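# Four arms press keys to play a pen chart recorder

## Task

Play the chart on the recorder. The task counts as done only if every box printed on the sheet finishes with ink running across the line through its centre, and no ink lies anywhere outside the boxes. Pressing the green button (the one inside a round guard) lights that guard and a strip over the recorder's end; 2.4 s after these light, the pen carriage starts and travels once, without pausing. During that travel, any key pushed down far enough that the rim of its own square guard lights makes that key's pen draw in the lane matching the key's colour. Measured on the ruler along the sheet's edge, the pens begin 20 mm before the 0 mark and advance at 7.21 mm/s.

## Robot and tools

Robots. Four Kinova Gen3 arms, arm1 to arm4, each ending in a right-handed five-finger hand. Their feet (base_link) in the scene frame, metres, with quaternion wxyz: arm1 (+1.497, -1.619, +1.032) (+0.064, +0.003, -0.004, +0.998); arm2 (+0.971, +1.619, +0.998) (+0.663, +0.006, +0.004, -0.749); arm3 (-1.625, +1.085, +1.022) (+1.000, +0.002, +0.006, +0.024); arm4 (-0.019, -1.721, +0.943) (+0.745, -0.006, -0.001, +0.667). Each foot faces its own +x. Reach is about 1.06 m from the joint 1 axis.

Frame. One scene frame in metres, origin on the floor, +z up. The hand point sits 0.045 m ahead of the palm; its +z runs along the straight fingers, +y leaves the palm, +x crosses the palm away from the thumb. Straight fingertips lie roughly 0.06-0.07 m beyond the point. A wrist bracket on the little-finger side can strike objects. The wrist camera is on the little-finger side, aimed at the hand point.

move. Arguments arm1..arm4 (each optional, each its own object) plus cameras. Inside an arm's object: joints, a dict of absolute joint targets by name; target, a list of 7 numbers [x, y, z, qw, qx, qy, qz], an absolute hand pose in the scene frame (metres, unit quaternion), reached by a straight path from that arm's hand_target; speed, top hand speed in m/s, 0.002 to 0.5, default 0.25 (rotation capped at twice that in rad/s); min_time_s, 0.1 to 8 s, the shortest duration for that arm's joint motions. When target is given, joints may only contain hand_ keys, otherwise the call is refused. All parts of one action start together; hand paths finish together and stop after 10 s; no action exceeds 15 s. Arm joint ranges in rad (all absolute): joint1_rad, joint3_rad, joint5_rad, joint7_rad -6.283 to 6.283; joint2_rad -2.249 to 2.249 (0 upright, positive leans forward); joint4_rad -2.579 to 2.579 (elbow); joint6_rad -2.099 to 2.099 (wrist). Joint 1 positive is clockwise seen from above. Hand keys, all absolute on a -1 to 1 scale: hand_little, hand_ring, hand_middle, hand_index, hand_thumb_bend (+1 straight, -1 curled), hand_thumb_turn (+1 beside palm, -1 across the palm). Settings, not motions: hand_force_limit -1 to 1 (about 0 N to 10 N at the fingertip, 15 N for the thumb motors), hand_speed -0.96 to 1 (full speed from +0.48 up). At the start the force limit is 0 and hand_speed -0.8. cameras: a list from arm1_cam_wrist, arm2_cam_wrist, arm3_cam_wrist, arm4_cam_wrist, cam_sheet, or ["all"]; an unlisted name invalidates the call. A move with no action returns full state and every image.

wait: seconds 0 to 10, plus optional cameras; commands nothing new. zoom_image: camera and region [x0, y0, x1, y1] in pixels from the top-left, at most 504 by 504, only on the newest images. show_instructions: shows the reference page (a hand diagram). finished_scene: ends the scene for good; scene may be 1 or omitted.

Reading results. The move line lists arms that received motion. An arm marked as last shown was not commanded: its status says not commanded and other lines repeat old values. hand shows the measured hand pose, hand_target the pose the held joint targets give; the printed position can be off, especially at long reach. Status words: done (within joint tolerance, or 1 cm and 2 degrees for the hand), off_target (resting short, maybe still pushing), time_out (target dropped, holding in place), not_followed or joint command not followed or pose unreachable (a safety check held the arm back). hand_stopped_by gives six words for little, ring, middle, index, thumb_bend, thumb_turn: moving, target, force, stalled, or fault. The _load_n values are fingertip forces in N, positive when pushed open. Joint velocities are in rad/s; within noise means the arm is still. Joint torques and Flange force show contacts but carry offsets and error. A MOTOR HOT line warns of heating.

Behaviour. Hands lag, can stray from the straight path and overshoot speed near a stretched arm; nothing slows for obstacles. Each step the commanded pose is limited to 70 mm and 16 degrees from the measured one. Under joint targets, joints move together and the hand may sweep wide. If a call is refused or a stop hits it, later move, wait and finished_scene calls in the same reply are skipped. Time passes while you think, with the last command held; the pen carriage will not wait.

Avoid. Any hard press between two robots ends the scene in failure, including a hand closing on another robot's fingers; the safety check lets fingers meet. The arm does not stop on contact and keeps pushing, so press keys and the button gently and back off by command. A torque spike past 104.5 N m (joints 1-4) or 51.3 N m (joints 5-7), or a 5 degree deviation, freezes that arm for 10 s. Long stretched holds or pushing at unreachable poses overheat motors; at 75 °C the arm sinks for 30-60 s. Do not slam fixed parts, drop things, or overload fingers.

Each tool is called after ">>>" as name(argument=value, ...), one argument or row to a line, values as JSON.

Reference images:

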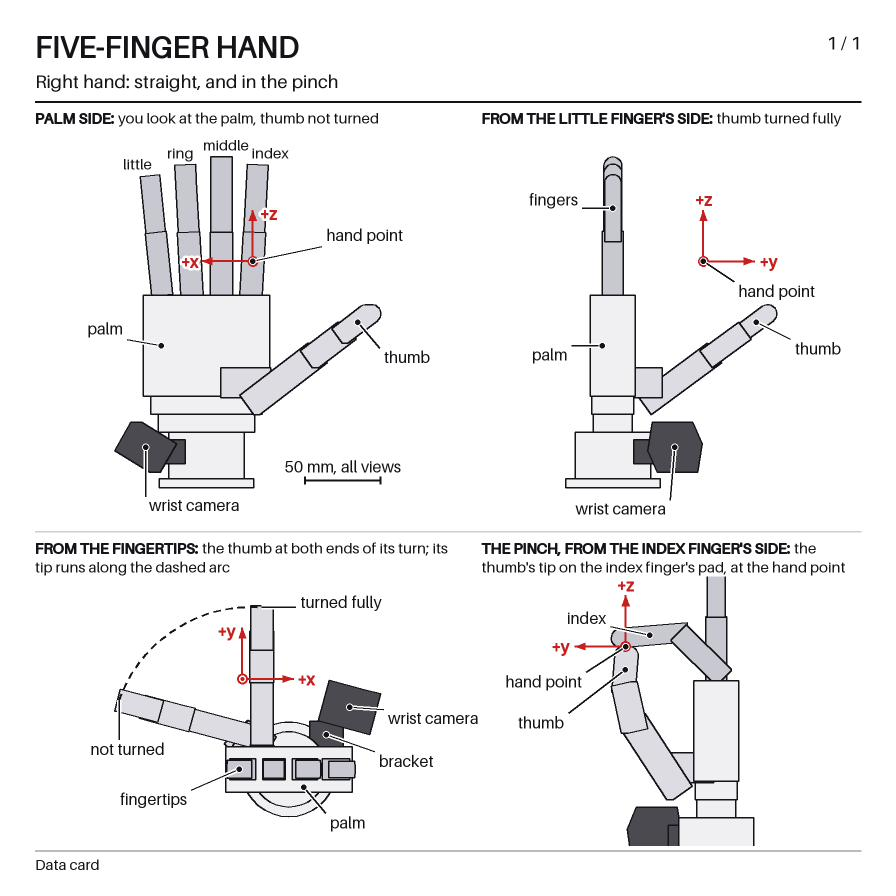

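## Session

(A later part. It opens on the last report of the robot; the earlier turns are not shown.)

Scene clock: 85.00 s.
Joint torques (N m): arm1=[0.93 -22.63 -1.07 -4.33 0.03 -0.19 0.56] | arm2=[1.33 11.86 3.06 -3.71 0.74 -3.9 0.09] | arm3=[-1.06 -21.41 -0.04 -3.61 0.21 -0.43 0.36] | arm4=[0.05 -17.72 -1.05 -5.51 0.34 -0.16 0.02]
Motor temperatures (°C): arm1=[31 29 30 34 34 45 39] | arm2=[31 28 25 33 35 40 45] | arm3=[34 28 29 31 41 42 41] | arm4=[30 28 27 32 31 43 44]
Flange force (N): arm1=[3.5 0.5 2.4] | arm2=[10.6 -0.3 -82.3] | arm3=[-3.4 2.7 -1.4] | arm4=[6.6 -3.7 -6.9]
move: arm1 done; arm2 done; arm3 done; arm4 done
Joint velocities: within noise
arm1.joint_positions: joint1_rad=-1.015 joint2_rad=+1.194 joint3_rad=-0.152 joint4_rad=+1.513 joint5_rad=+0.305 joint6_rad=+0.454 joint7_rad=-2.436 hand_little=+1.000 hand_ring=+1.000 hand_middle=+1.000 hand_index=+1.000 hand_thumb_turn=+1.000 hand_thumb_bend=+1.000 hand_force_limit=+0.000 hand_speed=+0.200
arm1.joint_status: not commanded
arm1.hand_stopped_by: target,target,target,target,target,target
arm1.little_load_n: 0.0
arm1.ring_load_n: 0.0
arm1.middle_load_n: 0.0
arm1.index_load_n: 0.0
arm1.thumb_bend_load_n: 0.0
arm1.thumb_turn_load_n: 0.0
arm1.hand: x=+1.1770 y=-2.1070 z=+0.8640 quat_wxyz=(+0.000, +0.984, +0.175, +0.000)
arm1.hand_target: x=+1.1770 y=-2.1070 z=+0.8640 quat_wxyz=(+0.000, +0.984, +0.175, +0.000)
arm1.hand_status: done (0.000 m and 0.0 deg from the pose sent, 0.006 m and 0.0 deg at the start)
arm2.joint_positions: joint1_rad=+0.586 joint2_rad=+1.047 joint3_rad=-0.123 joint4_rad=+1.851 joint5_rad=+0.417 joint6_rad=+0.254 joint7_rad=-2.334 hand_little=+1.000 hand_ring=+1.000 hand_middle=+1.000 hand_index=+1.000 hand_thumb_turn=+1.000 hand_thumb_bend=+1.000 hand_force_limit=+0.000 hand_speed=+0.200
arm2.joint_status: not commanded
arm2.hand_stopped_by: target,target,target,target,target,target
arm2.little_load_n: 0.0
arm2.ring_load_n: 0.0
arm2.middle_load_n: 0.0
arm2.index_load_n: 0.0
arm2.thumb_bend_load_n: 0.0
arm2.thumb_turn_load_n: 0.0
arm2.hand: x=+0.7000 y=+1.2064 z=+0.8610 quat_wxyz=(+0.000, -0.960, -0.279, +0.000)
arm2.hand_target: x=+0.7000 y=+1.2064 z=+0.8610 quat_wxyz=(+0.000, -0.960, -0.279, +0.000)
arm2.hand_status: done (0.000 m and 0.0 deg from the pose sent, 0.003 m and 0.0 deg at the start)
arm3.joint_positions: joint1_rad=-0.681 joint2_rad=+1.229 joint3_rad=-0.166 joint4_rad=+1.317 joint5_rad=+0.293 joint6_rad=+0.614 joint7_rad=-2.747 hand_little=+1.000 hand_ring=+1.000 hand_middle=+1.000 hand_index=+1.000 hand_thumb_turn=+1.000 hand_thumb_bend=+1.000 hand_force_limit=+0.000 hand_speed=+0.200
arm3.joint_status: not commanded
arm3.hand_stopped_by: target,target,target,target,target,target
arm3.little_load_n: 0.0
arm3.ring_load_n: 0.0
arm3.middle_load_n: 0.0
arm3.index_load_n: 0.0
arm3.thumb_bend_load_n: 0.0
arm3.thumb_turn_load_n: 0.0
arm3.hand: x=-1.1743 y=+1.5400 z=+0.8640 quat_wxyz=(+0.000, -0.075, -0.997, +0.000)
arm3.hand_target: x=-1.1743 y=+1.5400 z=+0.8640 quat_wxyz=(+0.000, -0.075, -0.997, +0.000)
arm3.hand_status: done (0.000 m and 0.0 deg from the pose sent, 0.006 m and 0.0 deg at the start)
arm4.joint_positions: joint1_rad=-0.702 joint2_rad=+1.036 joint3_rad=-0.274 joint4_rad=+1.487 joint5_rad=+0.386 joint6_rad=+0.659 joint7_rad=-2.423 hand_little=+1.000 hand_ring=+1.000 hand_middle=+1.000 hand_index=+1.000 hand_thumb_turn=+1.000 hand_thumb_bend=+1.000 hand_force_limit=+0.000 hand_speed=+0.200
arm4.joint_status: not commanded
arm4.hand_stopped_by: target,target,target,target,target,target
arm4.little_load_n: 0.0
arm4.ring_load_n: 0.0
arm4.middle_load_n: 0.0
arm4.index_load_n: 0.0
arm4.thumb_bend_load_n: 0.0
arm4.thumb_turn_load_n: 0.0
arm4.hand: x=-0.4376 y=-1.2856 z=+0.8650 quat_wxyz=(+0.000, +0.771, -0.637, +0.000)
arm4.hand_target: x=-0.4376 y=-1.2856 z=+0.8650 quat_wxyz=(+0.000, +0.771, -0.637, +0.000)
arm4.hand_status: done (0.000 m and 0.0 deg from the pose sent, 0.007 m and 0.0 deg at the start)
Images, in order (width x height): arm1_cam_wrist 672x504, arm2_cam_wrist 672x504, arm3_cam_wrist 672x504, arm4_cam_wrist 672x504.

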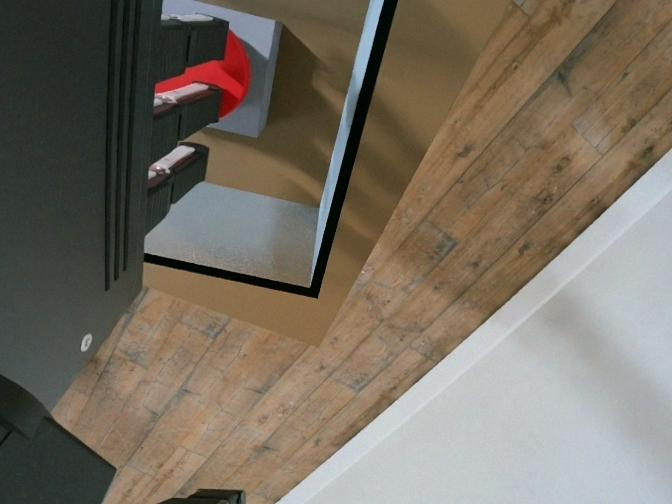

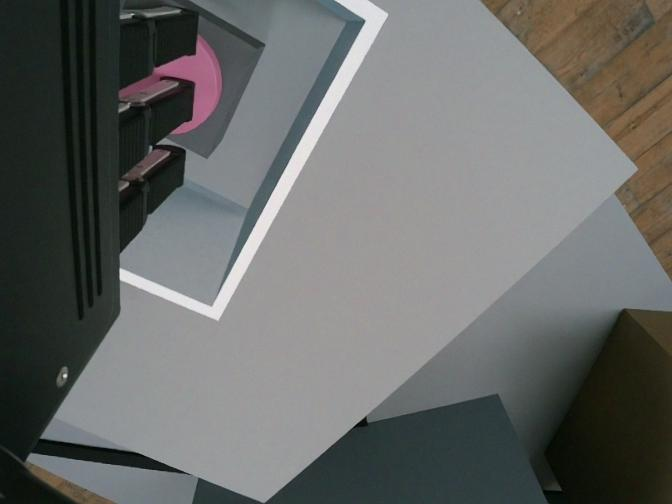

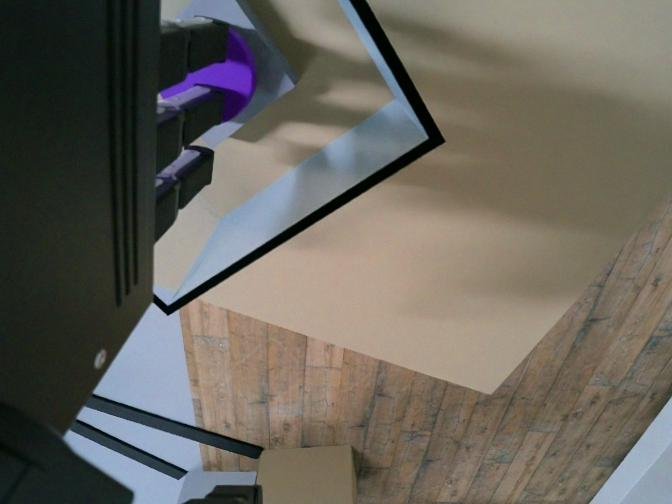

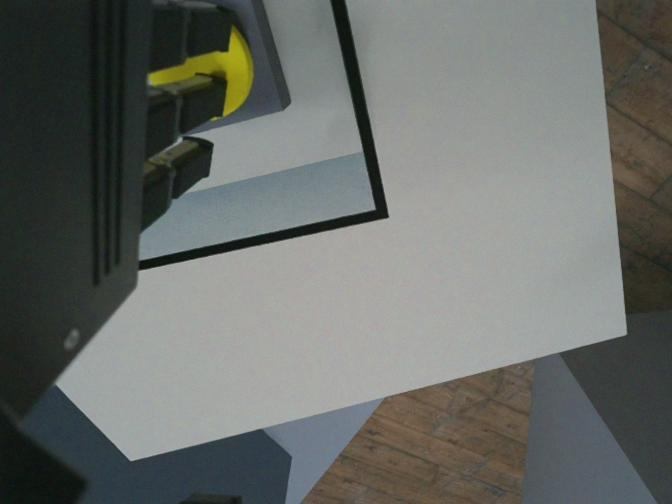

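>>> move(
  arm1={"target": [1.177, -2.107, 0.861, 0, 0.9845, 0.1754, 0], "speed": 0.1},
  arm2={"target": [0.700, 1.2064, 0.866, 0, 0.960, 0.279, 0], "speed": 0.1},
  arm3={"target": [-1.1743, 1.540, 0.861, 0, 0.075, 0.9972, 0], "speed": 0.1},
  arm4={"target": [-0.4376, -1.2856, 0.863, 0, 0.771, -0.637, 0], "speed": 0.1},
  cameras=["arm1_cam_wrist", "arm2_cam_wrist", "arm3_cam_wrist", "arm4_cam_wrist"],
)

Scene clock: 87.23 s.
Joint torques (N m): arm1=[1.03 -19.34 -0.74 -3.66 0.02 -0.25 0.56] | arm2=[-0.44 -16.29 -0.96 -0.84 -0.07 -0.36 0.11] | arm3=[-1.11 -20.04 -0.07 -3.17 0.16 -0.44 0.33] | arm4=[-0.16 -16.79 -1.21 -4.8 0.17 0.02 0.01]
Motor temperatures (°C): arm1=[31 29 30 34 34 45 39] | arm2=[31 28 25 33 35 40 45] | arm3=[34 28 29 31 41 42 41] | arm4=[30 28 27 32 31 43 44]
Flange force (N): arm1=[4.0 0.5 -4.2] | arm2=[-3.4 0.0 -4.6] | arm3=[-3.5 2.6 -3.8] | arm4=[5.6 -3.6 -8.1]
move: arm1 done; arm2 done; arm3 done; arm4 done
Joint velocities: within noise
arm1.joint_positions: joint1_rad=-1.016 joint2_rad=+1.201 joint3_rad=-0.151 joint4_rad=+1.510 joint5_rad=+0.305 joint6_rad=+0.451 joint7_rad=-2.436 hand_little=+1.000 hand_ring=+1.000 hand_middle=+1.000 hand_index=+1.000 hand_thumb_turn=+1.000 hand_thumb_bend=+1.000 hand_force_limit=+0.000 hand_speed=+0.200
arm1.joint_status: not commanded
arm1.hand_stopped_by: target,target,target,target,target,target
arm1.little_load_n: 0.0
arm1.ring_load_n: 0.0
arm1.middle_load_n: 0.0
arm1.index_load_n: 0.0
arm1.thumb_bend_load_n: -0.5
arm1.thumb_turn_load_n: 0.0
arm1.hand: x=+1.1770 y=-2.1070 z=+0.8610 quat_wxyz=(+0.000, +0.984, +0.175, +0.000)
arm1.hand_target: x=+1.1770 y=-2.1070 z=+0.8610 quat_wxyz=(+0.000, +0.984, +0.175, +0.000)
arm1.hand_status: done (0.000 m and 0.0 deg from the pose sent, 0.003 m and 0.0 deg at the start)
arm2.joint_positions: joint1_rad=+0.589 joint2_rad=+1.035 joint3_rad=-0.128 joint4_rad=+1.854 joint5_rad=+0.416 joint6_rad=+0.263 joint7_rad=-2.333 hand_little=+1.000 hand_ring=+1.000 hand_middle=+1.000 hand_index=+1.000 hand_thumb_turn=+1.000 hand_thumb_bend=+1.000 hand_force_limit=+0.000 hand_speed=+0.200
arm2.joint_status: not commanded
arm2.hand_stopped_by: target,target,target,target,target,target
arm2.little_load_n: 0.0
arm2.ring_load_n: 0.0
arm2.middle_load_n: 0.0
arm2.index_load_n: 0.0
arm2.thumb_bend_load_n: 0.0
arm2.thumb_turn_load_n: 0.0
arm2.hand: x=+0.7000 y=+1.2064 z=+0.8660 quat_wxyz=(+0.000, -0.960, -0.279, +0.000)
arm2.hand_target: x=+0.7000 y=+1.2064 z=+0.8660 quat_wxyz=(+0.000, -0.960, -0.279, +0.000)
arm2.hand_status: done (0.000 m and 0.0 deg from the pose sent, 0.005 m and 0.0 deg at the start)
arm3.joint_positions: joint1_rad=-0.681 joint2_rad=+1.235 joint3_rad=-0.166 joint4_rad=+1.315 joint5_rad=+0.294 joint6_rad=+0.610 joint7_rad=-2.747 hand_little=+1.000 hand_ring=+1.000 hand_middle=+1.000 hand_index=+1.000 hand_thumb_turn=+1.000 hand_thumb_bend=+1.000 hand_force_limit=+0.000 hand_speed=+0.200
arm3.joint_status: not commanded
arm3.hand_stopped_by: target,target,target,target,target,target
arm3.little_load_n: 0.0
arm3.ring_load_n: 0.0
arm3.middle_load_n: -0.5
arm3.index_load_n: 0.0
arm3.thumb_bend_load_n: 0.0
arm3.thumb_turn_load_n: 0.0
arm3.hand: x=-1.1743 y=+1.5400 z=+0.8610 quat_wxyz=(+0.000, -0.075, -0.997, +0.000)
arm3.hand_target: x=-1.1743 y=+1.5400 z=+0.8610 quat_wxyz=(+0.000, -0.075, -0.997, +0.000)
arm3.hand_status: done (0.000 m and 0.0 deg from the pose sent, 0.003 m and 0.0 deg at the start)
arm4.joint_positions: joint1_rad=-0.702 joint2_rad=+1.040 joint3_rad=-0.273 joint4_rad=+1.486 joint5_rad=+0.387 joint6_rad=+0.656 joint7_rad=-2.424 hand_little=+1.000 hand_ring=+1.000 hand_middle=+1.000 hand_index=+1.000 hand_thumb_turn=+1.000 hand_thumb_bend=+1.000 hand_force_limit=+0.000 hand_speed=+0.200
arm4.joint_status: not commanded
arm4.hand_stopped_by: target,target,target,target,target,target
arm4.little_load_n: 0.0
arm4.ring_load_n: 0.0
arm4.middle_load_n: 0.0
arm4.index_load_n: 0.0
arm4.thumb_bend_load_n: -0.5
arm4.thumb_turn_load_n: 0.0
arm4.hand: x=-0.4376 y=-1.2856 z=+0.8630 quat_wxyz=(+0.000, +0.771, -0.637, +0.000)
arm4.hand_target: x=-0.4376 y=-1.2856 z=+0.8630 quat_wxyz=(+0.000, +0.771, -0.637, +0.000)
arm4.hand_status: done (0.000 m and 0.0 deg from the pose sent, 0.002 m and 0.0 deg at the start)
Images, in order (width x height): arm1_cam_wrist 672x504, arm2_cam_wrist 672x504, arm3_cam_wrist 672x504, arm4_cam_wrist 672x504.

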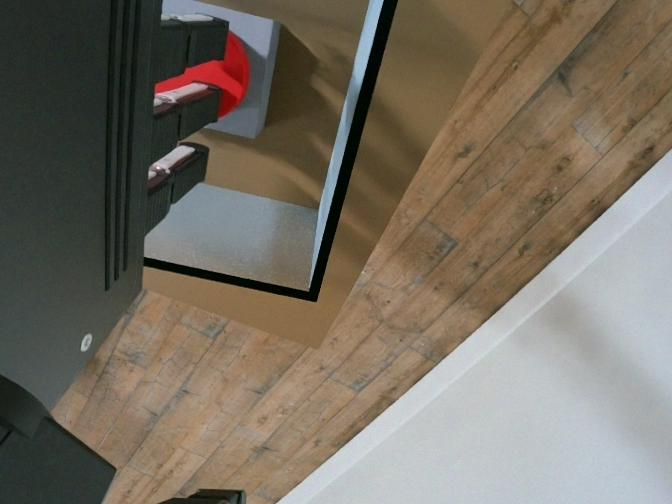

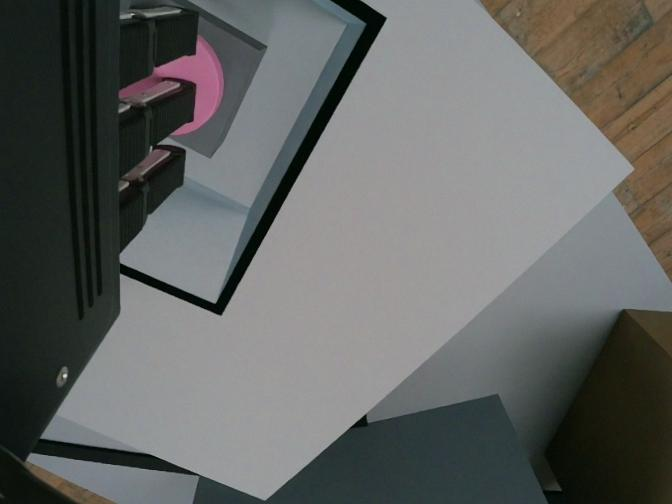

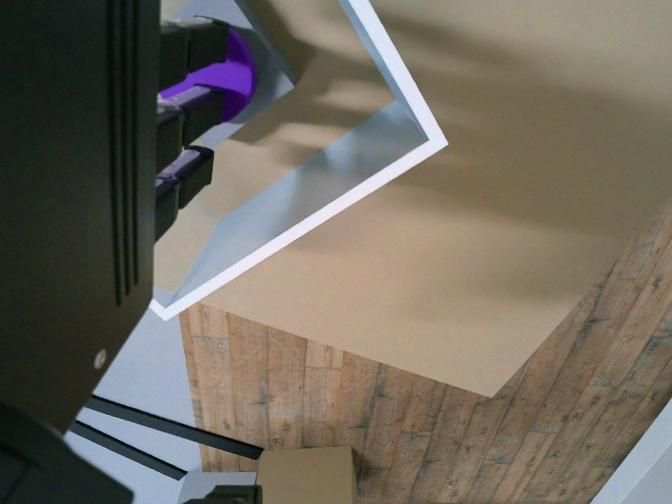

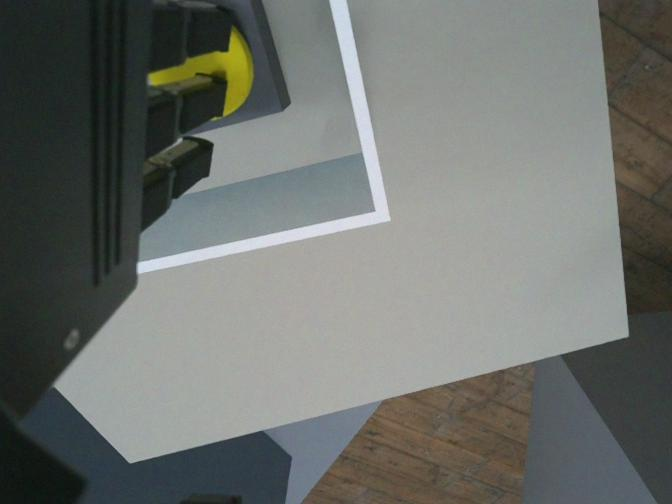

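>>> move(
  arm1={"target": [1.177, -2.107, 0.8595, 0, 0.9845, 0.1754, 0], "speed": 0.1},
  arm2={"target": [0.700, 1.2064, 1.10, 0, 0.960, 0.279, 0]},
  arm3={"target": [-1.1743, 1.540, 0.869, 0, 0.075, 0.9972, 0], "speed": 0.1},
  arm4={"target": [-0.4376, -1.2856, 0.871, 0, 0.771, -0.637, 0], "speed": 0.1},
  cameras=["arm1_cam_wrist"],
)

>>> move(
  arm2={"target": [0.40, 1.40, 1.22, 0, 0.960, 0.279, 0]},
  cameras=["arm2_cam_wrist"],
)

Scene clock: 94.13 s.
Joint torques (N m): arm1=[1.08 -18.9 -0.67 -3.62 0.05 -0.29 0.57] | arm2=[-0.55 -15.21 -2 -4.05 -0.17 0.11 0.12] | arm3=[-1.54 -23.54 -0.73 -4.01 0.01 -0.3 0.36] | arm4=[-0.38 -20 -1.91 -5.56 0.02 0.3 0.02]
Motor temperatures (°C): arm1=[31 29 30 34 34 45 39] | arm2=[31 29 25 33 35 40 45] | arm3=[34 28 29 31 41 42 41] | arm4=[30 28 27 32 31 43 44]
Flange force (N): arm1=[4.3 0.5 -5.2] | arm2=[-5.1 0.4 -1.5] | arm3=[-4.4 2.7 2.9] | arm4=[4.8 -3.6 -1.2]
move: arm1 done; arm2 done; arm3 done; arm4 done
Joint velocities: within noise
arm1.joint_positions: joint1_rad=-1.016 joint2_rad=+1.204 joint3_rad=-0.150 joint4_rad=+1.508 joint5_rad=+0.306 joint6_rad=+0.449 joint7_rad=-2.437 hand_little=+1.000 hand_ring=+1.000 hand_middle=+1.000 hand_index=+1.000 hand_thumb_turn=+1.000 hand_thumb_bend=+1.000 hand_force_limit=+0.000 hand_speed=+0.200
arm1.joint_status: not commanded
arm1.hand_stopped_by: target,target,target,target,target,target
arm1.little_load_n: 0.0
arm1.ring_load_n: 0.0
arm1.middle_load_n: 0.0
arm1.index_load_n: 0.0
arm1.thumb_bend_load_n: 0.0
arm1.thumb_turn_load_n: 0.0
arm1.hand: x=+1.1770 y=-2.1070 z=+0.8595 quat_wxyz=(+0.000, +0.984, +0.175, +0.000)
arm1.hand_target: x=+1.1770 y=-2.1070 z=+0.8595 quat_wxyz=(+0.000, +0.984, +0.175, +0.000)
arm1.hand_status: done (0.000 m and 0.0 deg from the pose sent, 0.002 m and 0.0 deg at the start)
arm2.joint_positions: joint1_rad=+0.733 joint2_rad=+0.544 joint3_rad=-0.330 joint4_rad=+1.808 joint5_rad=+0.228 joint6_rad=+0.813 joint7_rad=-2.164 hand_little=+1.000 hand_ring=+1.000 hand_middle=+1.000 hand_index=+1.000 hand_thumb_turn=+1.000 hand_thumb_bend=+1.000 hand_force_limit=+0.000 hand_speed=+0.200
arm2.joint_status: not commanded
arm2.hand_stopped_by: target,target,target,target,target,target
arm2.little_load_n: 0.0
arm2.ring_load_n: 0.0
arm2.middle_load_n: 0.0
arm2.index_load_n: 0.0
arm2.thumb_bend_load_n: -0.5
arm2.thumb_turn_load_n: 0.0
arm2.hand: x=+0.7000 y=+1.2064 z=+1.1000 quat_wxyz=(+0.000, -0.960, -0.279, +0.000)
arm2.hand_target: x=+0.7000 y=+1.2064 z=+1.1000 quat_wxyz=(+0.000, -0.960, -0.279, +0.000)
arm2.hand_status: done (0.000 m and 0.0 deg from the pose sent, 0.234 m and 0.0 deg at the start)
arm3.joint_positions: joint1_rad=-0.680 joint2_rad=+1.219 joint3_rad=-0.168 joint4_rad=+1.322 joint5_rad=+0.292 joint6_rad=+0.619 joint7_rad=-2.747 hand_little=+1.000 hand_ring=+1.000 hand_middle=+1.000 hand_index=+1.000 hand_thumb_turn=+1.000 hand_thumb_bend=+1.000 hand_force_limit=+0.000 hand_speed=+0.200
arm3.joint_status: not commanded
arm3.hand_stopped_by: target,target,target,target,target,target
arm3.little_load_n: 0.0
arm3.ring_load_n: 0.0
arm3.middle_load_n: 0.0
arm3.index_load_n: 0.0
arm3.thumb_bend_load_n: -0.5
arm3.thumb_turn_load_n: 0.0
arm3.hand: x=-1.1743 y=+1.5400 z=+0.8690 quat_wxyz=(+0.000, -0.075, -0.997, +0.000)
arm3.hand_target: x=-1.1743 y=+1.5400 z=+0.8690 quat_wxyz=(+0.000, -0.075, -0.997, +0.000)
arm3.hand_status: done (0.000 m and 0.0 deg from the pose sent, 0.008 m and 0.0 deg at the start)
arm4.joint_positions: joint1_rad=-0.700 joint2_rad=+1.025 joint3_rad=-0.278 joint4_rad=+1.489 joint5_rad=+0.383 joint6_rad=+0.669 joint7_rad=-2.421 hand_little=+1.000 hand_ring=+1.000 hand_middle=+1.000 hand_index=+1.000 hand_thumb_turn=+1.000 hand_thumb_bend=+1.000 hand_force_limit=+0.000 hand_speed=+0.200
arm4.joint_status: not commanded
arm4.hand_stopped_by: target,target,target,target,target,target
arm4.little_load_n: 0.0
arm4.ring_load_n: 0.0
arm4.middle_load_n: 0.0
arm4.index_load_n: 0.0
arm4.thumb_bend_load_n: 0.0
arm4.thumb_turn_load_n: 0.0
arm4.hand: x=-0.4376 y=-1.2856 z=+0.8710 quat_wxyz=(+0.000, +0.771, -0.637, +0.000)
arm4.hand_target: x=-0.4376 y=-1.2856 z=+0.8710 quat_wxyz=(+0.000, +0.771, -0.637, +0.000)
arm4.hand_status: done (0.000 m and 0.0 deg from the pose sent, 0.008 m and 0.0 deg at the start)
Images, in order (width x height): arm1_cam_wrist 672x504.

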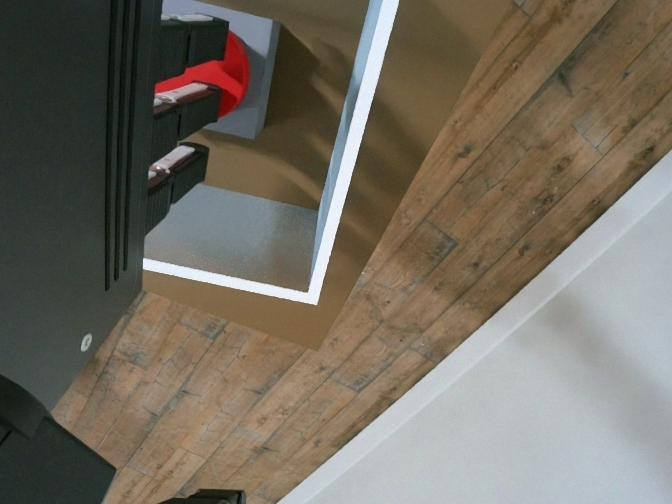

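Scene clock: 96.43 s.
Joint torques (N m): arm1=[1.04 -18.94 -0.66 -3.63 0.03 -0.3 0.54] | arm2=[-0.3 -20.68 -1.9 -6.26 -0.21 0.08 0.09] | arm3=[-1.52 -23.57 -0.72 -3.97 0.04 -0.33 0.37] | arm4=[-0.37 -19.99 -1.89 -5.57 0.02 0.31 0]
Motor temperatures (°C): arm1=[31 29 30 34 34 45 39] | arm2=[31 29 25 33 35 40 45] | arm3=[34 28 29 31 41 42 41] | arm4=[30 28 27 32 31 43 44]
Flange force (N): arm1=[4.1 0.4 -5.2] | arm2=[-7.3 -3.3 -3.4] | arm3=[-4.5 3.0 2.9] | arm4=[4.9 -3.6 -1.2]
move: arm2 done
Joint velocities: within noise
arm1, arm3, arm4: as last shown
arm2.joint_positions: joint1_rad=+1.283 joint2_rad=+0.744 joint3_rad=-0.274 joint4_rad=+0.987 joint5_rad=+0.175 joint6_rad=+1.422 joint7_rad=-1.401 hand_little=+1.000 hand_ring=+1.000 hand_middle=+1.000 hand_index=+1.000 hand_thumb_turn=+1.000 hand_thumb_bend=+1.000 hand_force_limit=+0.000 hand_speed=+0.200
arm2.joint_status: not commanded
arm2.hand_stopped_by: target,target,target,target,target,target
arm2.little_load_n: 0.0
arm2.ring_load_n: 0.0
arm2.middle_load_n: 0.0
arm2.index_load_n: 0.0
arm2.thumb_bend_load_n: -0.5
arm2.thumb_turn_load_n: 0.0
arm2.hand: x=+0.4000 y=+1.4000 z=+1.2200 quat_wxyz=(+0.000, -0.960, -0.279, +0.000)
arm2.hand_target: x=+0.4000 y=+1.4000 z=+1.2200 quat_wxyz=(+0.000, -0.960, -0.279, +0.000)
arm2.hand_status: done (0.000 m and 0.0 deg from the pose sent, 0.377 m and 0.0 deg at the start)
Images, in order (width x height): arm2_cam_wrist 672x504.

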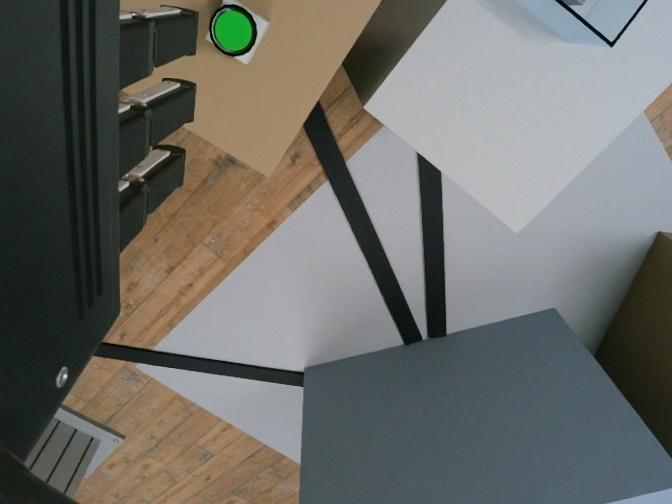

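>>> zoom_image(
  camera="arm2_cam_wrist",
  region=[160, 0, 310, 112],
)

Scaled by 3.360 from the camera's image (finer frame: 960x720).

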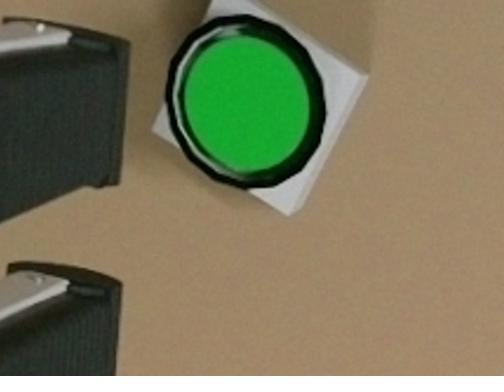

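>>> move(
  arm1={"target": [1.177, -2.107, 0.868, 0, 0.9845, 0.1754, 0], "speed": 0.1},
  arm2={"target": [0.4133, 1.4593, 1.06, 0, 0.960, 0.279, 0]},
  cameras=["arm2_cam_wrist"],
)

>>> zoom_image(
  camera="arm2_cam_wrist",
  region=[120, 0, 360, 200],
)

Scene clock: 102.07 s.
Joint torques (N m): arm1=[0.92 -22.61 -1.06 -4.32 0 -0.19 0.53] | arm2=[-0.42 -20.47 -2.05 -4.85 -0.23 0.07 0.08] | arm3=[-1.54 -23.55 -0.71 -3.99 0.01 -0.3 0.36] | arm4=[-0.39 -19.99 -1.9 -5.57 0.03 0.31 -0.02]
Motor temperatures (°C): arm1=[31 29 30 34 34 45 39] | arm2=[31 29 25 33 35 40 45] | arm3=[34 28 29 31 41 42 41] | arm4=[30 29 27 32 31 43 44]
Flange force (N): arm1=[3.2 0.6 2.4] | arm2=[-5.5 -3.6 -1.2] | arm3=[-4.4 2.8 2.9] | arm4=[4.8 -3.7 -1.2]
move: arm1 done; arm2 done
Joint velocities: within noise
arm1.joint_positions: joint1_rad=-1.014 joint2_rad=+1.186 joint3_rad=-0.154 joint4_rad=+1.516 joint5_rad=+0.304 joint6_rad=+0.459 joint7_rad=-2.435 hand_little=+1.000 hand_ring=+1.000 hand_middle=+1.000 hand_index=+1.000 hand_thumb_turn=+1.000 hand_thumb_bend=+1.000 hand_force_limit=+0.000 hand_speed=+0.200
arm1.joint_status: not commanded
arm1.hand_stopped_by: target,target,target,target,target,target
arm1.little_load_n: 0.0
arm1.ring_load_n: 0.0
arm1.middle_load_n: 0.0
arm1.index_load_n: 0.0
arm1.thumb_bend_load_n: 0.0
arm1.thumb_turn_load_n: 0.0
arm1.hand: x=+1.1770 y=-2.1070 z=+0.8680 quat_wxyz=(+0.000, +0.984, +0.175, +0.000)
arm1.hand_target: x=+1.1770 y=-2.1070 z=+0.8680 quat_wxyz=(+0.000, +0.984, +0.175, +0.000)
arm1.hand_status: done (0.000 m and 0.0 deg from the pose sent, 0.008 m and 0.0 deg at the start)
arm2.joint_positions: joint1_rad=+1.390 joint2_rad=+0.844 joint3_rad=-0.257 joint4_rad=+1.344 joint5_rad=+0.217 joint6_rad=+0.974 joint7_rad=-1.359 hand_little=+1.000 hand_ring=+1.000 hand_middle=+1.000 hand_index=+1.000 hand_thumb_turn=+1.000 hand_thumb_bend=+1.000 hand_force_limit=+0.000 hand_speed=+0.200
arm2.joint_status: not commanded
arm2.hand_stopped_by: target,target,target,target,target,target
arm2.little_load_n: 0.0
arm2.ring_load_n: 0.0
arm2.middle_load_n: 0.0
arm2.index_load_n: 0.0
arm2.thumb_bend_load_n: 0.0
arm2.thumb_turn_load_n: 0.0
arm2.hand: x=+0.4133 y=+1.4593 z=+1.0600 quat_wxyz=(+0.000, -0.960, -0.279, +0.000)
arm2.hand_target: x=+0.4133 y=+1.4593 z=+1.0600 quat_wxyz=(+0.000, -0.960, -0.279, +0.000)
arm2.hand_status: done (0.000 m and 0.0 deg from the pose sent, 0.171 m and 0.0 deg at the start)
arm3, arm4: as last shown
arm3.thumb_bend_load_n: 0.0
Images, in order (width x height): arm2_cam_wrist 672x504.

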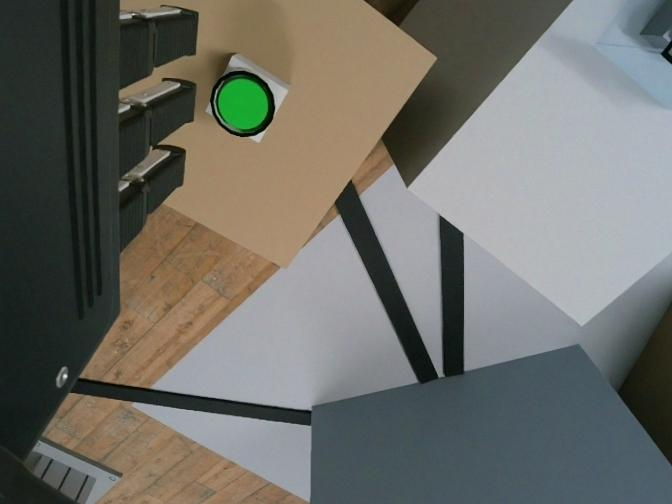

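Scaled by 2.100 from the camera's image (finer frame: 960x720).

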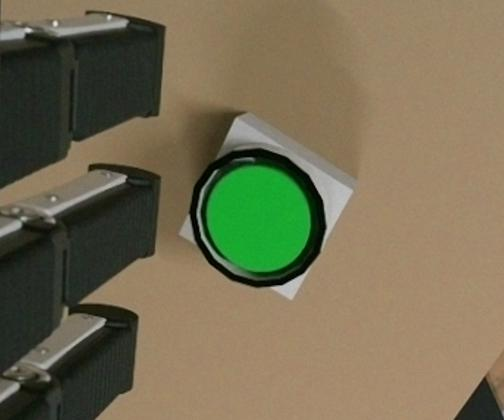

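>>> move(
  arm2={"target": [0.4127, 1.4547, 0.95, 0, 0.960, 0.279, 0]},
  cameras=["arm2_cam_wrist"],
)

>>> zoom_image(
  camera="arm2_cam_wrist",
  region=[120, 0, 360, 200],
)

Scene clock: 104.97 s.
Joint torques (N m): arm1=[0.93 -22.63 -1.03 -4.37 0.01 -0.21 0.56] | arm2=[-0.2 -21.36 -2.05 -3.69 -0.2 0.06 0.11] | arm3=[-1.55 -23.53 -0.71 -3.99 0.01 -0.28 0.35] | arm4=[-0.36 -19.96 -1.87 -5.58 0.03 0.3 0.01]
Motor temperatures (°C): arm1=[31 29 30 34 34 45 39] | arm2=[31 29 25 33 35 40 44] | arm3=[34 28 29 31 41 42 41] | arm4=[30 29 27 32 31 43 44]
Flange force (N): arm1=[3.4 0.6 2.4] | arm2=[-5.8 -3.2 0.1] | arm3=[-4.4 2.7 2.9] | arm4=[4.9 -3.6 -1.3]
move: arm2 done
Joint velocities: within noise
arm1, arm3, arm4: as last shown
arm2.joint_positions: joint1_rad=+1.363 joint2_rad=+1.021 joint3_rad=-0.224 joint4_rad=+1.377 joint5_rad=+0.258 joint6_rad=+0.765 joint7_rad=-1.397 hand_little=+1.000 hand_ring=+1.000 hand_middle=+1.000 hand_index=+1.000 hand_thumb_turn=+1.000 hand_thumb_bend=+1.000 hand_force_limit=+0.000 hand_speed=+0.200
arm2.joint_status: not commanded
arm2.hand_stopped_by: target,target,target,target,target,target
arm2.little_load_n: 0.0
arm2.ring_load_n: 0.0
arm2.middle_load_n: 0.0
arm2.index_load_n: 0.0
arm2.thumb_bend_load_n: 0.0
arm2.thumb_turn_load_n: 0.0
arm2.hand: x=+0.4127 y=+1.4547 z=+0.9500 quat_wxyz=(+0.000, -0.960, -0.279, +0.000)
arm2.hand_target: x=+0.4127 y=+1.4547 z=+0.9500 quat_wxyz=(+0.000, -0.960, -0.279, +0.000)
arm2.hand_status: done (0.000 m and 0.0 deg from the pose sent, 0.110 m and 0.0 deg at the start)
arm3.index_load_n: 0.5
Images, in order (width x height): arm2_cam_wrist 672x504.

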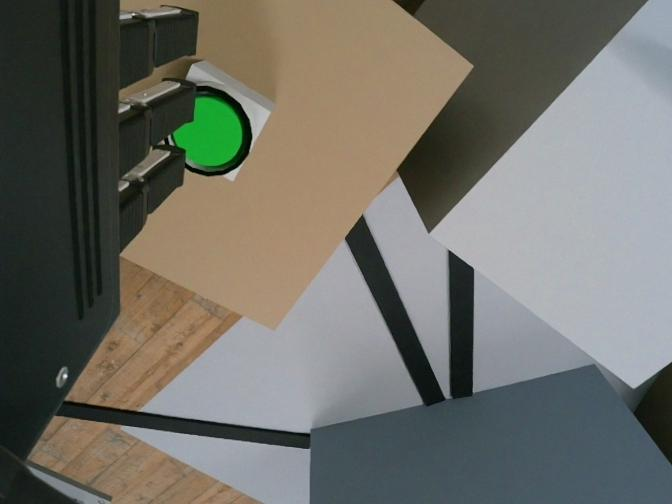

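Scaled by 2.100 from the camera's image (finer frame: 960x720).

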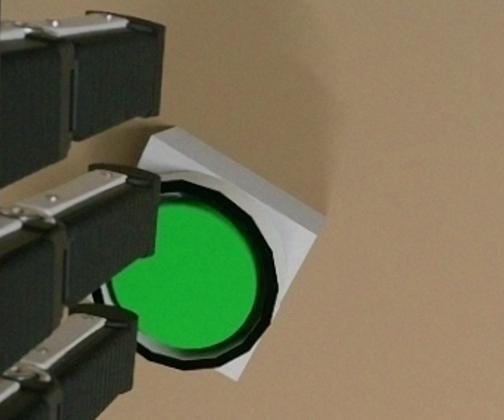

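>>> move(
  arm2={"joints": {"hand_little": -1, "hand_ring": -1, "hand_middle": -1}},
)

>>> move(
  arm2={"target": [0.4127, 1.4547, 0.888, 0, 0.960, 0.279, 0], "speed": 0.1},
  cameras=["arm2_cam_wrist"],
)

Scene clock: 110.03 s.
Joint torques (N m): arm1=[0.95 -22.62 -1.08 -4.36 -0.01 -0.19 0.55] | arm2=[-0.34 -21.4 -2.02 -3.69 -0.27 0.07 0.08] | arm3=[-1.53 -23.54 -0.69 -3.99 0.01 -0.31 0.35] | arm4=[-0.39 -19.98 -1.87 -5.58 0.02 0.31 -0.01]
Motor temperatures (°C): arm1=[31 29 30 33 34 45 39] | arm2=[31 29 25 33 35 40 44] | arm3=[34 28 29 31 41 42 41] | arm4=[30 29 27 32 31 43 44]
Flange force (N): arm1=[3.4 0.6 2.5] | arm2=[-5.7 -3.5 0.2] | arm3=[-4.5 2.8 2.9] | arm4=[4.9 -3.7 -1.2]
move: arm2 done
Joint velocities: within noise
arm1, arm3, arm4: as last shown
arm2.joint_positions: joint1_rad=+1.363 joint2_rad=+1.021 joint3_rad=-0.224 joint4_rad=+1.377 joint5_rad=+0.258 joint6_rad=+0.765 joint7_rad=-1.397 hand_little=-1.000 hand_ring=-1.000 hand_middle=-1.000 hand_index=+1.000 hand_thumb_turn=+1.000 hand_thumb_bend=+1.000 hand_force_limit=+0.000 hand_speed=+0.200
arm2.joint_status: all done
arm2.hand_stopped_by: target,target,target,target,target,target
arm2.little_load_n: 0.0
arm2.ring_load_n: 0.5
arm2.middle_load_n: 0.0
arm2.index_load_n: 0.0
arm2.thumb_bend_load_n: 0.0
arm2.thumb_turn_load_n: 0.0
arm2.hand: x=+0.4127 y=+1.4547 z=+0.9500 quat_wxyz=(+0.000, -0.960, -0.279, +0.000)
arm2.hand_target: x=+0.4127 y=+1.4547 z=+0.9500 quat_wxyz=(+0.000, -0.960, -0.279, +0.000)
arm2.hand_status: not commanded
arm3.index_load_n: 0.0
pictures: none

Scene clock: 111.17 s.
Joint torques (N m): arm1=[0.93 -22.58 -1.06 -4.38 -0.01 -0.18 0.55] | arm2=[-0.38 -21.8 -2.01 -3.28 -0.15 0.07 0.13] | arm3=[-1.54 -23.55 -0.73 -4.01 0.04 -0.32 0.36] | arm4=[-0.38 -19.98 -1.9 -5.56 0 0.32 0]
Motor temperatures (°C): arm1=[31 30 30 33 34 45 39] | arm2=[31 29 25 33 35 40 44] | arm3=[34 28 29 31 41 42 41] | arm4=[30 29 27 32 31 43 44]
Flange force (N): arm1=[3.5 0.5 2.3] | arm2=[-4.8 -3.1 0.7] | arm3=[-4.4 2.8 2.9] | arm4=[4.9 -3.7 -1.2]
move: arm2 done
Joint velocities: within noise
arm1, arm3, arm4: as last shown
arm2.joint_positions: joint1_rad=+1.350 joint2_rad=+1.135 joint3_rad=-0.203 joint4_rad=+1.357 joint5_rad=+0.278 joint6_rad=+0.670 joint7_rad=-1.410 hand_little=-1.000 hand_ring=-1.000 hand_middle=-1.000 hand_index=+1.000 hand_thumb_turn=+1.000 hand_thumb_bend=+1.000 hand_force_limit=+0.000 hand_speed=+0.200
arm2.joint_status: not commanded
arm2.hand_stopped_by: target,target,target,target,target,target
arm2.little_load_n: 0.0
arm2.ring_load_n: 0.5
arm2.middle_load_n: 0.0
arm2.index_load_n: 0.0
arm2.thumb_bend_load_n: 0.0
arm2.thumb_turn_load_n: 0.0
arm2.hand: x=+0.4127 y=+1.4547 z=+0.8880 quat_wxyz=(+0.000, -0.960, -0.279, +0.000)
arm2.hand_target: x=+0.4127 y=+1.4547 z=+0.8880 quat_wxyz=(+0.000, -0.960, -0.279, +0.000)
arm2.hand_status: done (0.000 m and 0.0 deg from the pose sent, 0.062 m and 0.0 deg at the start)
arm4.thumb_bend_load_n: -0.5
Images, in order (width x height): arm2_cam_wrist 672x504.

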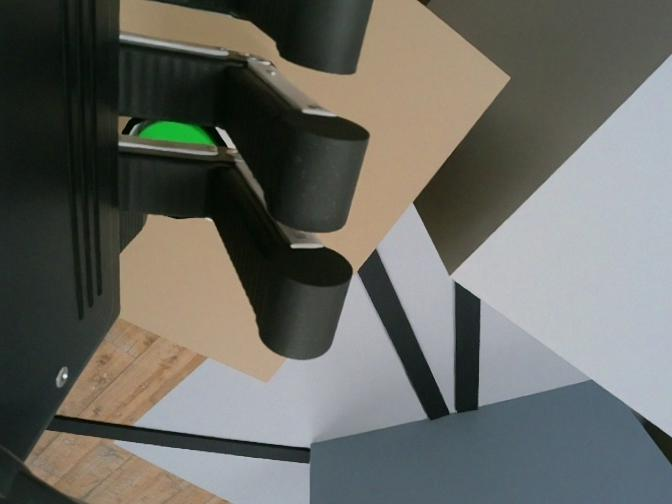

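>>> zoom_image(
  camera="arm2_cam_wrist",
  region=[100, 80, 300, 240],
)

Scaled by 2.520 from the camera's image (finer frame: 960x720).

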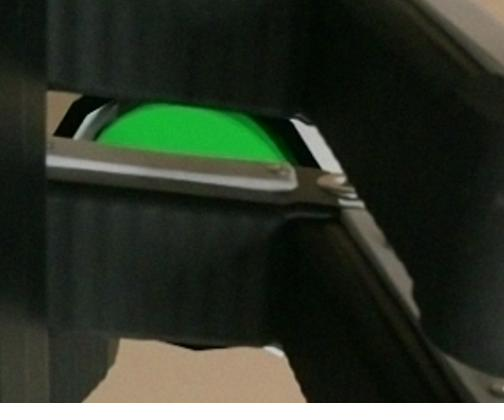

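>>> move(
  arm2={"target": [0.4098, 1.4564, 0.876, 0, 0.960, 0.279, 0], "speed": 0.1},
)

>>> move(
  arm2={"target": [0.4098, 1.4564, 0.873, 0, 0.960, 0.279, 0], "speed": 0.1},
  cameras=["arm2_cam_wrist"],
)

Scene clock: 114.60 s.
Joint torques (N m): arm1=[0.93 -22.62 -1.02 -4.32 0.01 -0.18 0.56] | arm2=[-0.3 -21.96 -2.02 -3.14 -0.29 0.11 0.17] | arm3=[-1.56 -23.54 -0.73 -3.99 0.04 -0.29 0.36] | arm4=[-0.4 -20 -1.91 -5.57 0.03 0.3 0.01]
Motor temperatures (°C): arm1=[31 30 30 33 34 45 39] | arm2=[31 29 25 33 35 40 44] | arm3=[34 29 29 31 41 42 41] | arm4=[30 29 27 32 31 43 44]
Flange force (N): arm1=[3.3 0.6 2.5] | arm2=[-5.1 -3.0 1.0] | arm3=[-4.5 2.8 2.9] | arm4=[4.8 -3.7 -1.2]
move: arm2 done
Joint velocities: within noise
arm1, arm3, arm4: as last shown
arm2.joint_positions: joint1_rad=+1.351 joint2_rad=+1.162 joint3_rad=-0.200 joint4_rad=+1.338 joint5_rad=+0.281 joint6_rad=+0.661 joint7_rad=-1.407 hand_little=-1.000 hand_ring=-1.000 hand_middle=-1.000 hand_index=+1.000 hand_thumb_turn=+1.000 hand_thumb_bend=+1.000 hand_force_limit=+0.000 hand_speed=+0.200
arm2.joint_status: not commanded
arm2.hand_stopped_by: target,target,target,target,target,target
arm2.little_load_n: 0.0
arm2.ring_load_n: 0.5
arm2.middle_load_n: 0.0
arm2.index_load_n: 0.0
arm2.thumb_bend_load_n: 0.0
arm2.thumb_turn_load_n: 0.0
arm2.hand: x=+0.4098 y=+1.4564 z=+0.8760 quat_wxyz=(+0.000, -0.960, -0.279, +0.000)
arm2.hand_target: x=+0.4098 y=+1.4564 z=+0.8760 quat_wxyz=(+0.000, -0.960, -0.279, +0.000)
arm2.hand_status: done (0.000 m and 0.0 deg from the pose sent, 0.012 m and 0.0 deg at the start)
arm4.thumb_bend_load_n: 0.0
pictures: none

Scene clock: 115.57 s.
Joint torques (N m): arm1=[0.91 -22.62 -1.09 -4.34 0.01 -0.19 0.55] | arm2=[-0.37 -21.98 -2.03 -2.98 -0.23 0.12 0.08] | arm3=[-1.55 -23.55 -0.72 -4.01 0.03 -0.27 0.36] | arm4=[-0.39 -20.01 -1.89 -5.57 0.01 0.32 -0.01]
Motor temperatures (°C): arm1=[31 30 30 33 34 45 39] | arm2=[31 29 25 33 35 40 44] | arm3=[34 29 29 31 41 42 41] | arm4=[30 29 27 32 31 43 44]
Flange force (N): arm1=[3.3 0.6 2.4] | arm2=[-5.6 -3.5 1.1] | arm3=[-4.3 2.7 2.9] | arm4=[4.9 -3.7 -1.2]
move: arm2 done
Joint velocities: within noise
arm1, arm3, arm4: as last shown
arm2.joint_positions: joint1_rad=+1.350 joint2_rad=+1.167 joint3_rad=-0.199 joint4_rad=+1.336 joint5_rad=+0.281 joint6_rad=+0.657 joint7_rad=-1.407 hand_little=-1.000 hand_ring=-1.000 hand_middle=-1.000 hand_index=+1.000 hand_thumb_turn=+1.000 hand_thumb_bend=+1.000 hand_force_limit=+0.000 hand_speed=+0.200
arm2.joint_status: not commanded
arm2.hand_stopped_by: target,target,target,target,target,target
arm2.little_load_n: 0.5
arm2.ring_load_n: 0.0
arm2.middle_load_n: 0.0
arm2.index_load_n: 0.0
arm2.thumb_bend_load_n: 0.0
arm2.thumb_turn_load_n: -0.5
arm2.hand: x=+0.4098 y=+1.4564 z=+0.8730 quat_wxyz=(+0.000, -0.960, -0.279, +0.000)
arm2.hand_target: x=+0.4098 y=+1.4564 z=+0.8730 quat_wxyz=(+0.000, -0.960, -0.279, +0.000)
arm2.hand_status: done (0.000 m and 0.0 deg from the pose sent, 0.003 m and 0.0 deg at the start)
Images, in order (width x height): arm2_cam_wrist 672x504.

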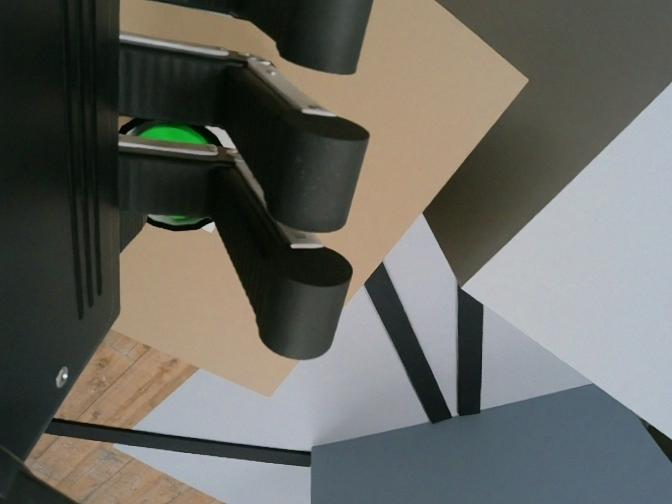

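>>> move(
  arm2={"target": [0.4098, 1.4564, 0.870, 0, 0.960, 0.279, 0], "speed": 0.1},
)

>>> move(
  arm2={"target": [0.4098, 1.4564, 0.868, 0, 0.960, 0.279, 0], "speed": 0.1},
)

Scene clock: 117.17 s.
Joint torques (N m): arm1=[0.91 -22.6 -1.08 -4.34 0.01 -0.18 0.54] | arm2=[-0.22 -22.01 -1.99 -3.07 -0.19 0.05 0.12] | arm3=[-1.52 -23.52 -0.69 -4 0.03 -0.3 0.37] | arm4=[-0.37 -19.99 -1.93 -5.53 0.02 0.31 -0.01]
Motor temperatures (°C): arm1=[31 30 30 33 34 45 39] | arm2=[31 29 25 33 35 40 44] | arm3=[34 29 29 31 41 42 41] | arm4=[30 29 27 32 31 43 44]
Flange force (N): arm1=[3.3 0.6 2.4] | arm2=[-5.5 -3.1 1.0] | arm3=[-4.3 2.8 2.9] | arm4=[4.7 -3.6 -1.2]
move: arm2 done
Joint velocities: within noise
arm1: as last shown
arm2.joint_positions: joint1_rad=+1.350 joint2_rad=+1.173 joint3_rad=-0.198 joint4_rad=+1.334 joint5_rad=+0.282 joint6_rad=+0.654 joint7_rad=-1.408 hand_little=-1.000 hand_ring=-1.000 hand_middle=-1.000 hand_index=+1.000 hand_thumb_turn=+1.000 hand_thumb_bend=+1.000 hand_force_limit=+0.000 hand_speed=+0.200
arm2.joint_status: not commanded
arm2.hand_stopped_by: target,target,target,target,target,target
arm2.little_load_n: 0.0
arm2.ring_load_n: 0.0
arm2.middle_load_n: 0.5
arm2.index_load_n: 0.0
arm2.thumb_bend_load_n: 0.0
arm2.thumb_turn_load_n: 0.0
arm2.hand: x=+0.4098 y=+1.4564 z=+0.8700 quat_wxyz=(+0.000, -0.960, -0.279, +0.000)
arm2.hand_target: x=+0.4098 y=+1.4564 z=+0.8700 quat_wxyz=(+0.000, -0.960, -0.279, +0.000)
arm2.hand_status: done (0.000 m and 0.0 deg from the pose sent, 0.003 m and 0.0 deg at the start)
arm3.joint_positions: joint1_rad=-0.680 joint2_rad=+1.219 joint3_rad=-0.168 joint4_rad=+1.322 joint5_rad=+0.292 joint6_rad=+0.619 joint7_rad=-2.747 hand_little=+1.000 hand_ring=+1.000 hand_middle=+1.000 hand_index=+1.000 hand_thumb_turn=+1.000 hand_thumb_bend=+1.000 hand_force_limit=+0.000 hand_speed=+0.200
arm3.joint_status: not commanded
arm3.hand_stopped_by: target,target,target,target,target,target
arm3.little_load_n: 0.0
arm3.ring_load_n: 0.0
arm3.middle_load_n: 0.0
arm3.index_load_n: 0.0
arm3.thumb_bend_load_n: 0.0
arm3.thumb_turn_load_n: 0.0
arm3.hand: x=-1.1743 y=+1.5400 z=+0.8690 quat_wxyz=(+0.000, -0.075, -0.997, +0.000)
arm3.hand_target: x=-1.1743 y=+1.5400 z=+0.8690 quat_wxyz=(+0.000, -0.075, -0.997, +0.000)
arm3.hand_status: not commanded
arm4.joint_positions: joint1_rad=-0.700 joint2_rad=+1.025 joint3_rad=-0.278 joint4_rad=+1.489 joint5_rad=+0.383 joint6_rad=+0.669 joint7_rad=-2.421 hand_little=+1.000 hand_ring=+1.000 hand_middle=+1.000 hand_index=+1.000 hand_thumb_turn=+1.000 hand_thumb_bend=+1.000 hand_force_limit=+0.000 hand_speed=+0.200
arm4.joint_status: not commanded
arm4.hand_stopped_by: target,target,target,target,target,target
arm4.little_load_n: 0.0
arm4.ring_load_n: 0.0
arm4.middle_load_n: 0.0
arm4.index_load_n: 0.0
arm4.thumb_bend_load_n: 0.0
arm4.thumb_turn_load_n: 0.0
arm4.hand: x=-0.4376 y=-1.2856 z=+0.8710 quat_wxyz=(+0.000, +0.771, -0.637, +0.000)
arm4.hand_target: x=-0.4376 y=-1.2856 z=+0.8710 quat_wxyz=(+0.000, +0.771, -0.637, +0.000)
arm4.hand_status: not commanded
pictures: none

Scene clock: 118.13 s.
Joint torques (N m): arm1=[0.89 -22.62 -1.09 -4.37 0.01 -0.19 0.55] | arm2=[-0.29 -22.02 -1.97 -2.99 -0.17 0.1 0.08] | arm3=[-1.53 -23.56 -0.75 -4.03 0.03 -0.3 0.33] | arm4=[-0.38 -19.97 -1.9 -5.56 0.02 0.3 0]
Motor temperatures (°C): arm1=[31 30 30 33 34 45 39] | arm2=[31 29 25 33 35 40 44] | arm3=[34 29 29 31 41 42 41] | arm4=[30 29 27 32 31 43 44]
Flange force (N): arm1=[3.4 0.5 2.4] | arm2=[-5.6 -3.3 1.1] | arm3=[-4.3 2.7 2.9] | arm4=[4.8 -3.6 -1.3]
move: arm2 done
Joint velocities: within noise
arm1, arm3, arm4: as last shown
arm1.thumb_bend_load_n: -0.5
arm2.joint_positions: joint1_rad=+1.349 joint2_rad=+1.177 joint3_rad=-0.198 joint4_rad=+1.333 joint5_rad=+0.283 joint6_rad=+0.651 joint7_rad=-1.408 hand_little=-1.000 hand_ring=-1.000 hand_middle=-1.000 hand_index=+1.000 hand_thumb_turn=+1.000 hand_thumb_bend=+1.000 hand_force_limit=+0.000 hand_speed=+0.200
arm2.joint_status: not commanded
arm2.hand_stopped_by: target,target,target,target,target,target
arm2.little_load_n: 0.5
arm2.ring_load_n: 0.0
arm2.middle_load_n: 0.0
arm2.index_load_n: 0.0
arm2.thumb_bend_load_n: 0.0
arm2.thumb_turn_load_n: 0.0
arm2.hand: x=+0.4098 y=+1.4564 z=+0.8680 quat_wxyz=(+0.000, -0.960, -0.279, +0.000)
arm2.hand_target: x=+0.4098 y=+1.4564 z=+0.8680 quat_wxyz=(+0.000, -0.960, -0.279, +0.000)
arm2.hand_status: done (0.000 m and 0.0 deg from the pose sent, 0.002 m and 0.0 deg at the start)
arm3.index_load_n: 0.5
arm4.thumb_turn_load_n: 0.5
pictures: none

>>> move(
  arm2={"target": [0.4098, 1.4564, 0.8665, 0, 0.960, 0.279, 0], "speed": 0.1},
)

>>> move(
  arm2={"target": [0.4098, 1.4564, 0.8655, 0, 0.960, 0.279, 0], "speed": 0.1},
)

Scene clock: 120.37 s.
Joint torques (N m): arm1=[0.93 -22.64 -1.04 -4.33 0.02 -0.18 0.56] | arm2=[-0.31 -22 -1.91 -3.03 -0.19 0.05 0.11] | arm3=[-1.56 -23.56 -0.73 -3.99 0.03 -0.3 0.34] | arm4=[-0.38 -19.99 -1.88 -5.53 0.02 0.31 -0.01]
Motor temperatures (°C): arm1=[31 30 30 33 34 45 39] | arm2=[31 29 25 33 35 40 44] | arm3=[34 29 29 31 41 42 41] | arm4=[30 29 27 32 31 43 44]
Flange force (N): arm1=[3.3 0.6 2.5] | arm2=[-5.4 -3.3 0.9] | arm3=[-4.5 2.8 2.9] | arm4=[4.7 -3.6 -1.2]
move: arm2 done
Joint velocities: within noise
arm1.joint_positions: joint1_rad=-1.014 joint2_rad=+1.186 joint3_rad=-0.154 joint4_rad=+1.516 joint5_rad=+0.304 joint6_rad=+0.459 joint7_rad=-2.435 hand_little=+1.000 hand_ring=+1.000 hand_middle=+1.000 hand_index=+1.000 hand_thumb_turn=+1.000 hand_thumb_bend=+1.000 hand_force_limit=+0.000 hand_speed=+0.200
arm1.joint_status: not commanded
arm1.hand_stopped_by: target,target,target,target,target,target
arm1.little_load_n: 0.0
arm1.ring_load_n: 0.0
arm1.middle_load_n: 0.0
arm1.index_load_n: -0.5
arm1.thumb_bend_load_n: 0.0
arm1.thumb_turn_load_n: 0.0
arm1.hand: x=+1.1770 y=-2.1070 z=+0.8680 quat_wxyz=(+0.000, +0.984, +0.175, +0.000)
arm1.hand_target: x=+1.1770 y=-2.1070 z=+0.8680 quat_wxyz=(+0.000, +0.984, +0.175, +0.000)
arm1.hand_status: not commanded
arm2.joint_positions: joint1_rad=+1.349 joint2_rad=+1.180 joint3_rad=-0.197 joint4_rad=+1.332 joint5_rad=+0.283 joint6_rad=+0.649 joint7_rad=-1.408 hand_little=-1.000 hand_ring=-1.000 hand_middle=-1.000 hand_index=+1.000 hand_thumb_turn=+1.000 hand_thumb_bend=+1.000 hand_force_limit=+0.000 hand_speed=+0.200
arm2.joint_status: not commanded
arm2.hand_stopped_by: target,target,target,target,target,target
arm2.little_load_n: 0.0
arm2.ring_load_n: 0.0
arm2.middle_load_n: 0.0
arm2.index_load_n: 0.0
arm2.thumb_bend_load_n: 0.0
arm2.thumb_turn_load_n: 0.0
arm2.hand: x=+0.4098 y=+1.4564 z=+0.8665 quat_wxyz=(+0.000, -0.960, -0.279, +0.000)
arm2.hand_target: x=+0.4098 y=+1.4564 z=+0.8665 quat_wxyz=(+0.000, -0.960, -0.279, +0.000)
arm2.hand_status: done (0.000 m and 0.0 deg from the pose sent, 0.002 m and 0.0 deg at the start)
arm3, arm4: as last shown
arm3.index_load_n: 0.0
arm4.thumb_turn_load_n: 0.0
pictures: none

Scene clock: 121.33 s.
Joint torques (N m): arm1=[0.96 -22.65 -1.02 -4.35 0.02 -0.17 0.56] | arm2=[-0.35 -22.03 -2 -3.05 -0.22 0.08 0.11] | arm3=[-1.55 -23.53 -0.69 -4.01 0.03 -0.31 0.37] | arm4=[-0.39 -20 -1.91 -5.59 0.01 0.29 0]
Motor temperatures (°C): arm1=[31 30 30 33 34 45 39] | arm2=[31 29 25 33 35 40 44] | arm3=[34 29 29 31 41 42 41] | arm4=[30 29 27 32 31 43 44]
Flange force (N): arm1=[3.4 0.6 2.5] | arm2=[-5.2 -3.2 1.1] | arm3=[-4.4 2.7 2.8] | arm4=[4.9 -3.7 -1.2]
move: arm2 done
Joint velocities: within noise
arm1, arm3, arm4: as last shown
arm1.little_load_n: -0.5
arm1.index_load_n: 0.0
arm2.joint_positions: joint1_rad=+1.349 joint2_rad=+1.182 joint3_rad=-0.197 joint4_rad=+1.331 joint5_rad=+0.283 joint6_rad=+0.648 joint7_rad=-1.408 hand_little=-1.000 hand_ring=-1.000 hand_middle=-1.000 hand_index=+1.000 hand_thumb_turn=+1.000 hand_thumb_bend=+1.000 hand_force_limit=+0.000 hand_speed=+0.200
arm2.joint_status: not commanded
arm2.hand_stopped_by: target,target,target,target,target,target
arm2.little_load_n: 0.0
arm2.ring_load_n: 0.5
arm2.middle_load_n: 0.0
arm2.index_load_n: -0.5
arm2.thumb_bend_load_n: 0.0
arm2.thumb_turn_load_n: 0.0
arm2.hand: x=+0.4098 y=+1.4564 z=+0.8655 quat_wxyz=(+0.000, -0.960, -0.279, +0.000)
arm2.hand_target: x=+0.4098 y=+1.4564 z=+0.8655 quat_wxyz=(+0.000, -0.960, -0.279, +0.000)
arm2.hand_status: done (0.000 m and 0.0 deg from the pose sent, 0.001 m and 0.0 deg at the start)
pictures: none


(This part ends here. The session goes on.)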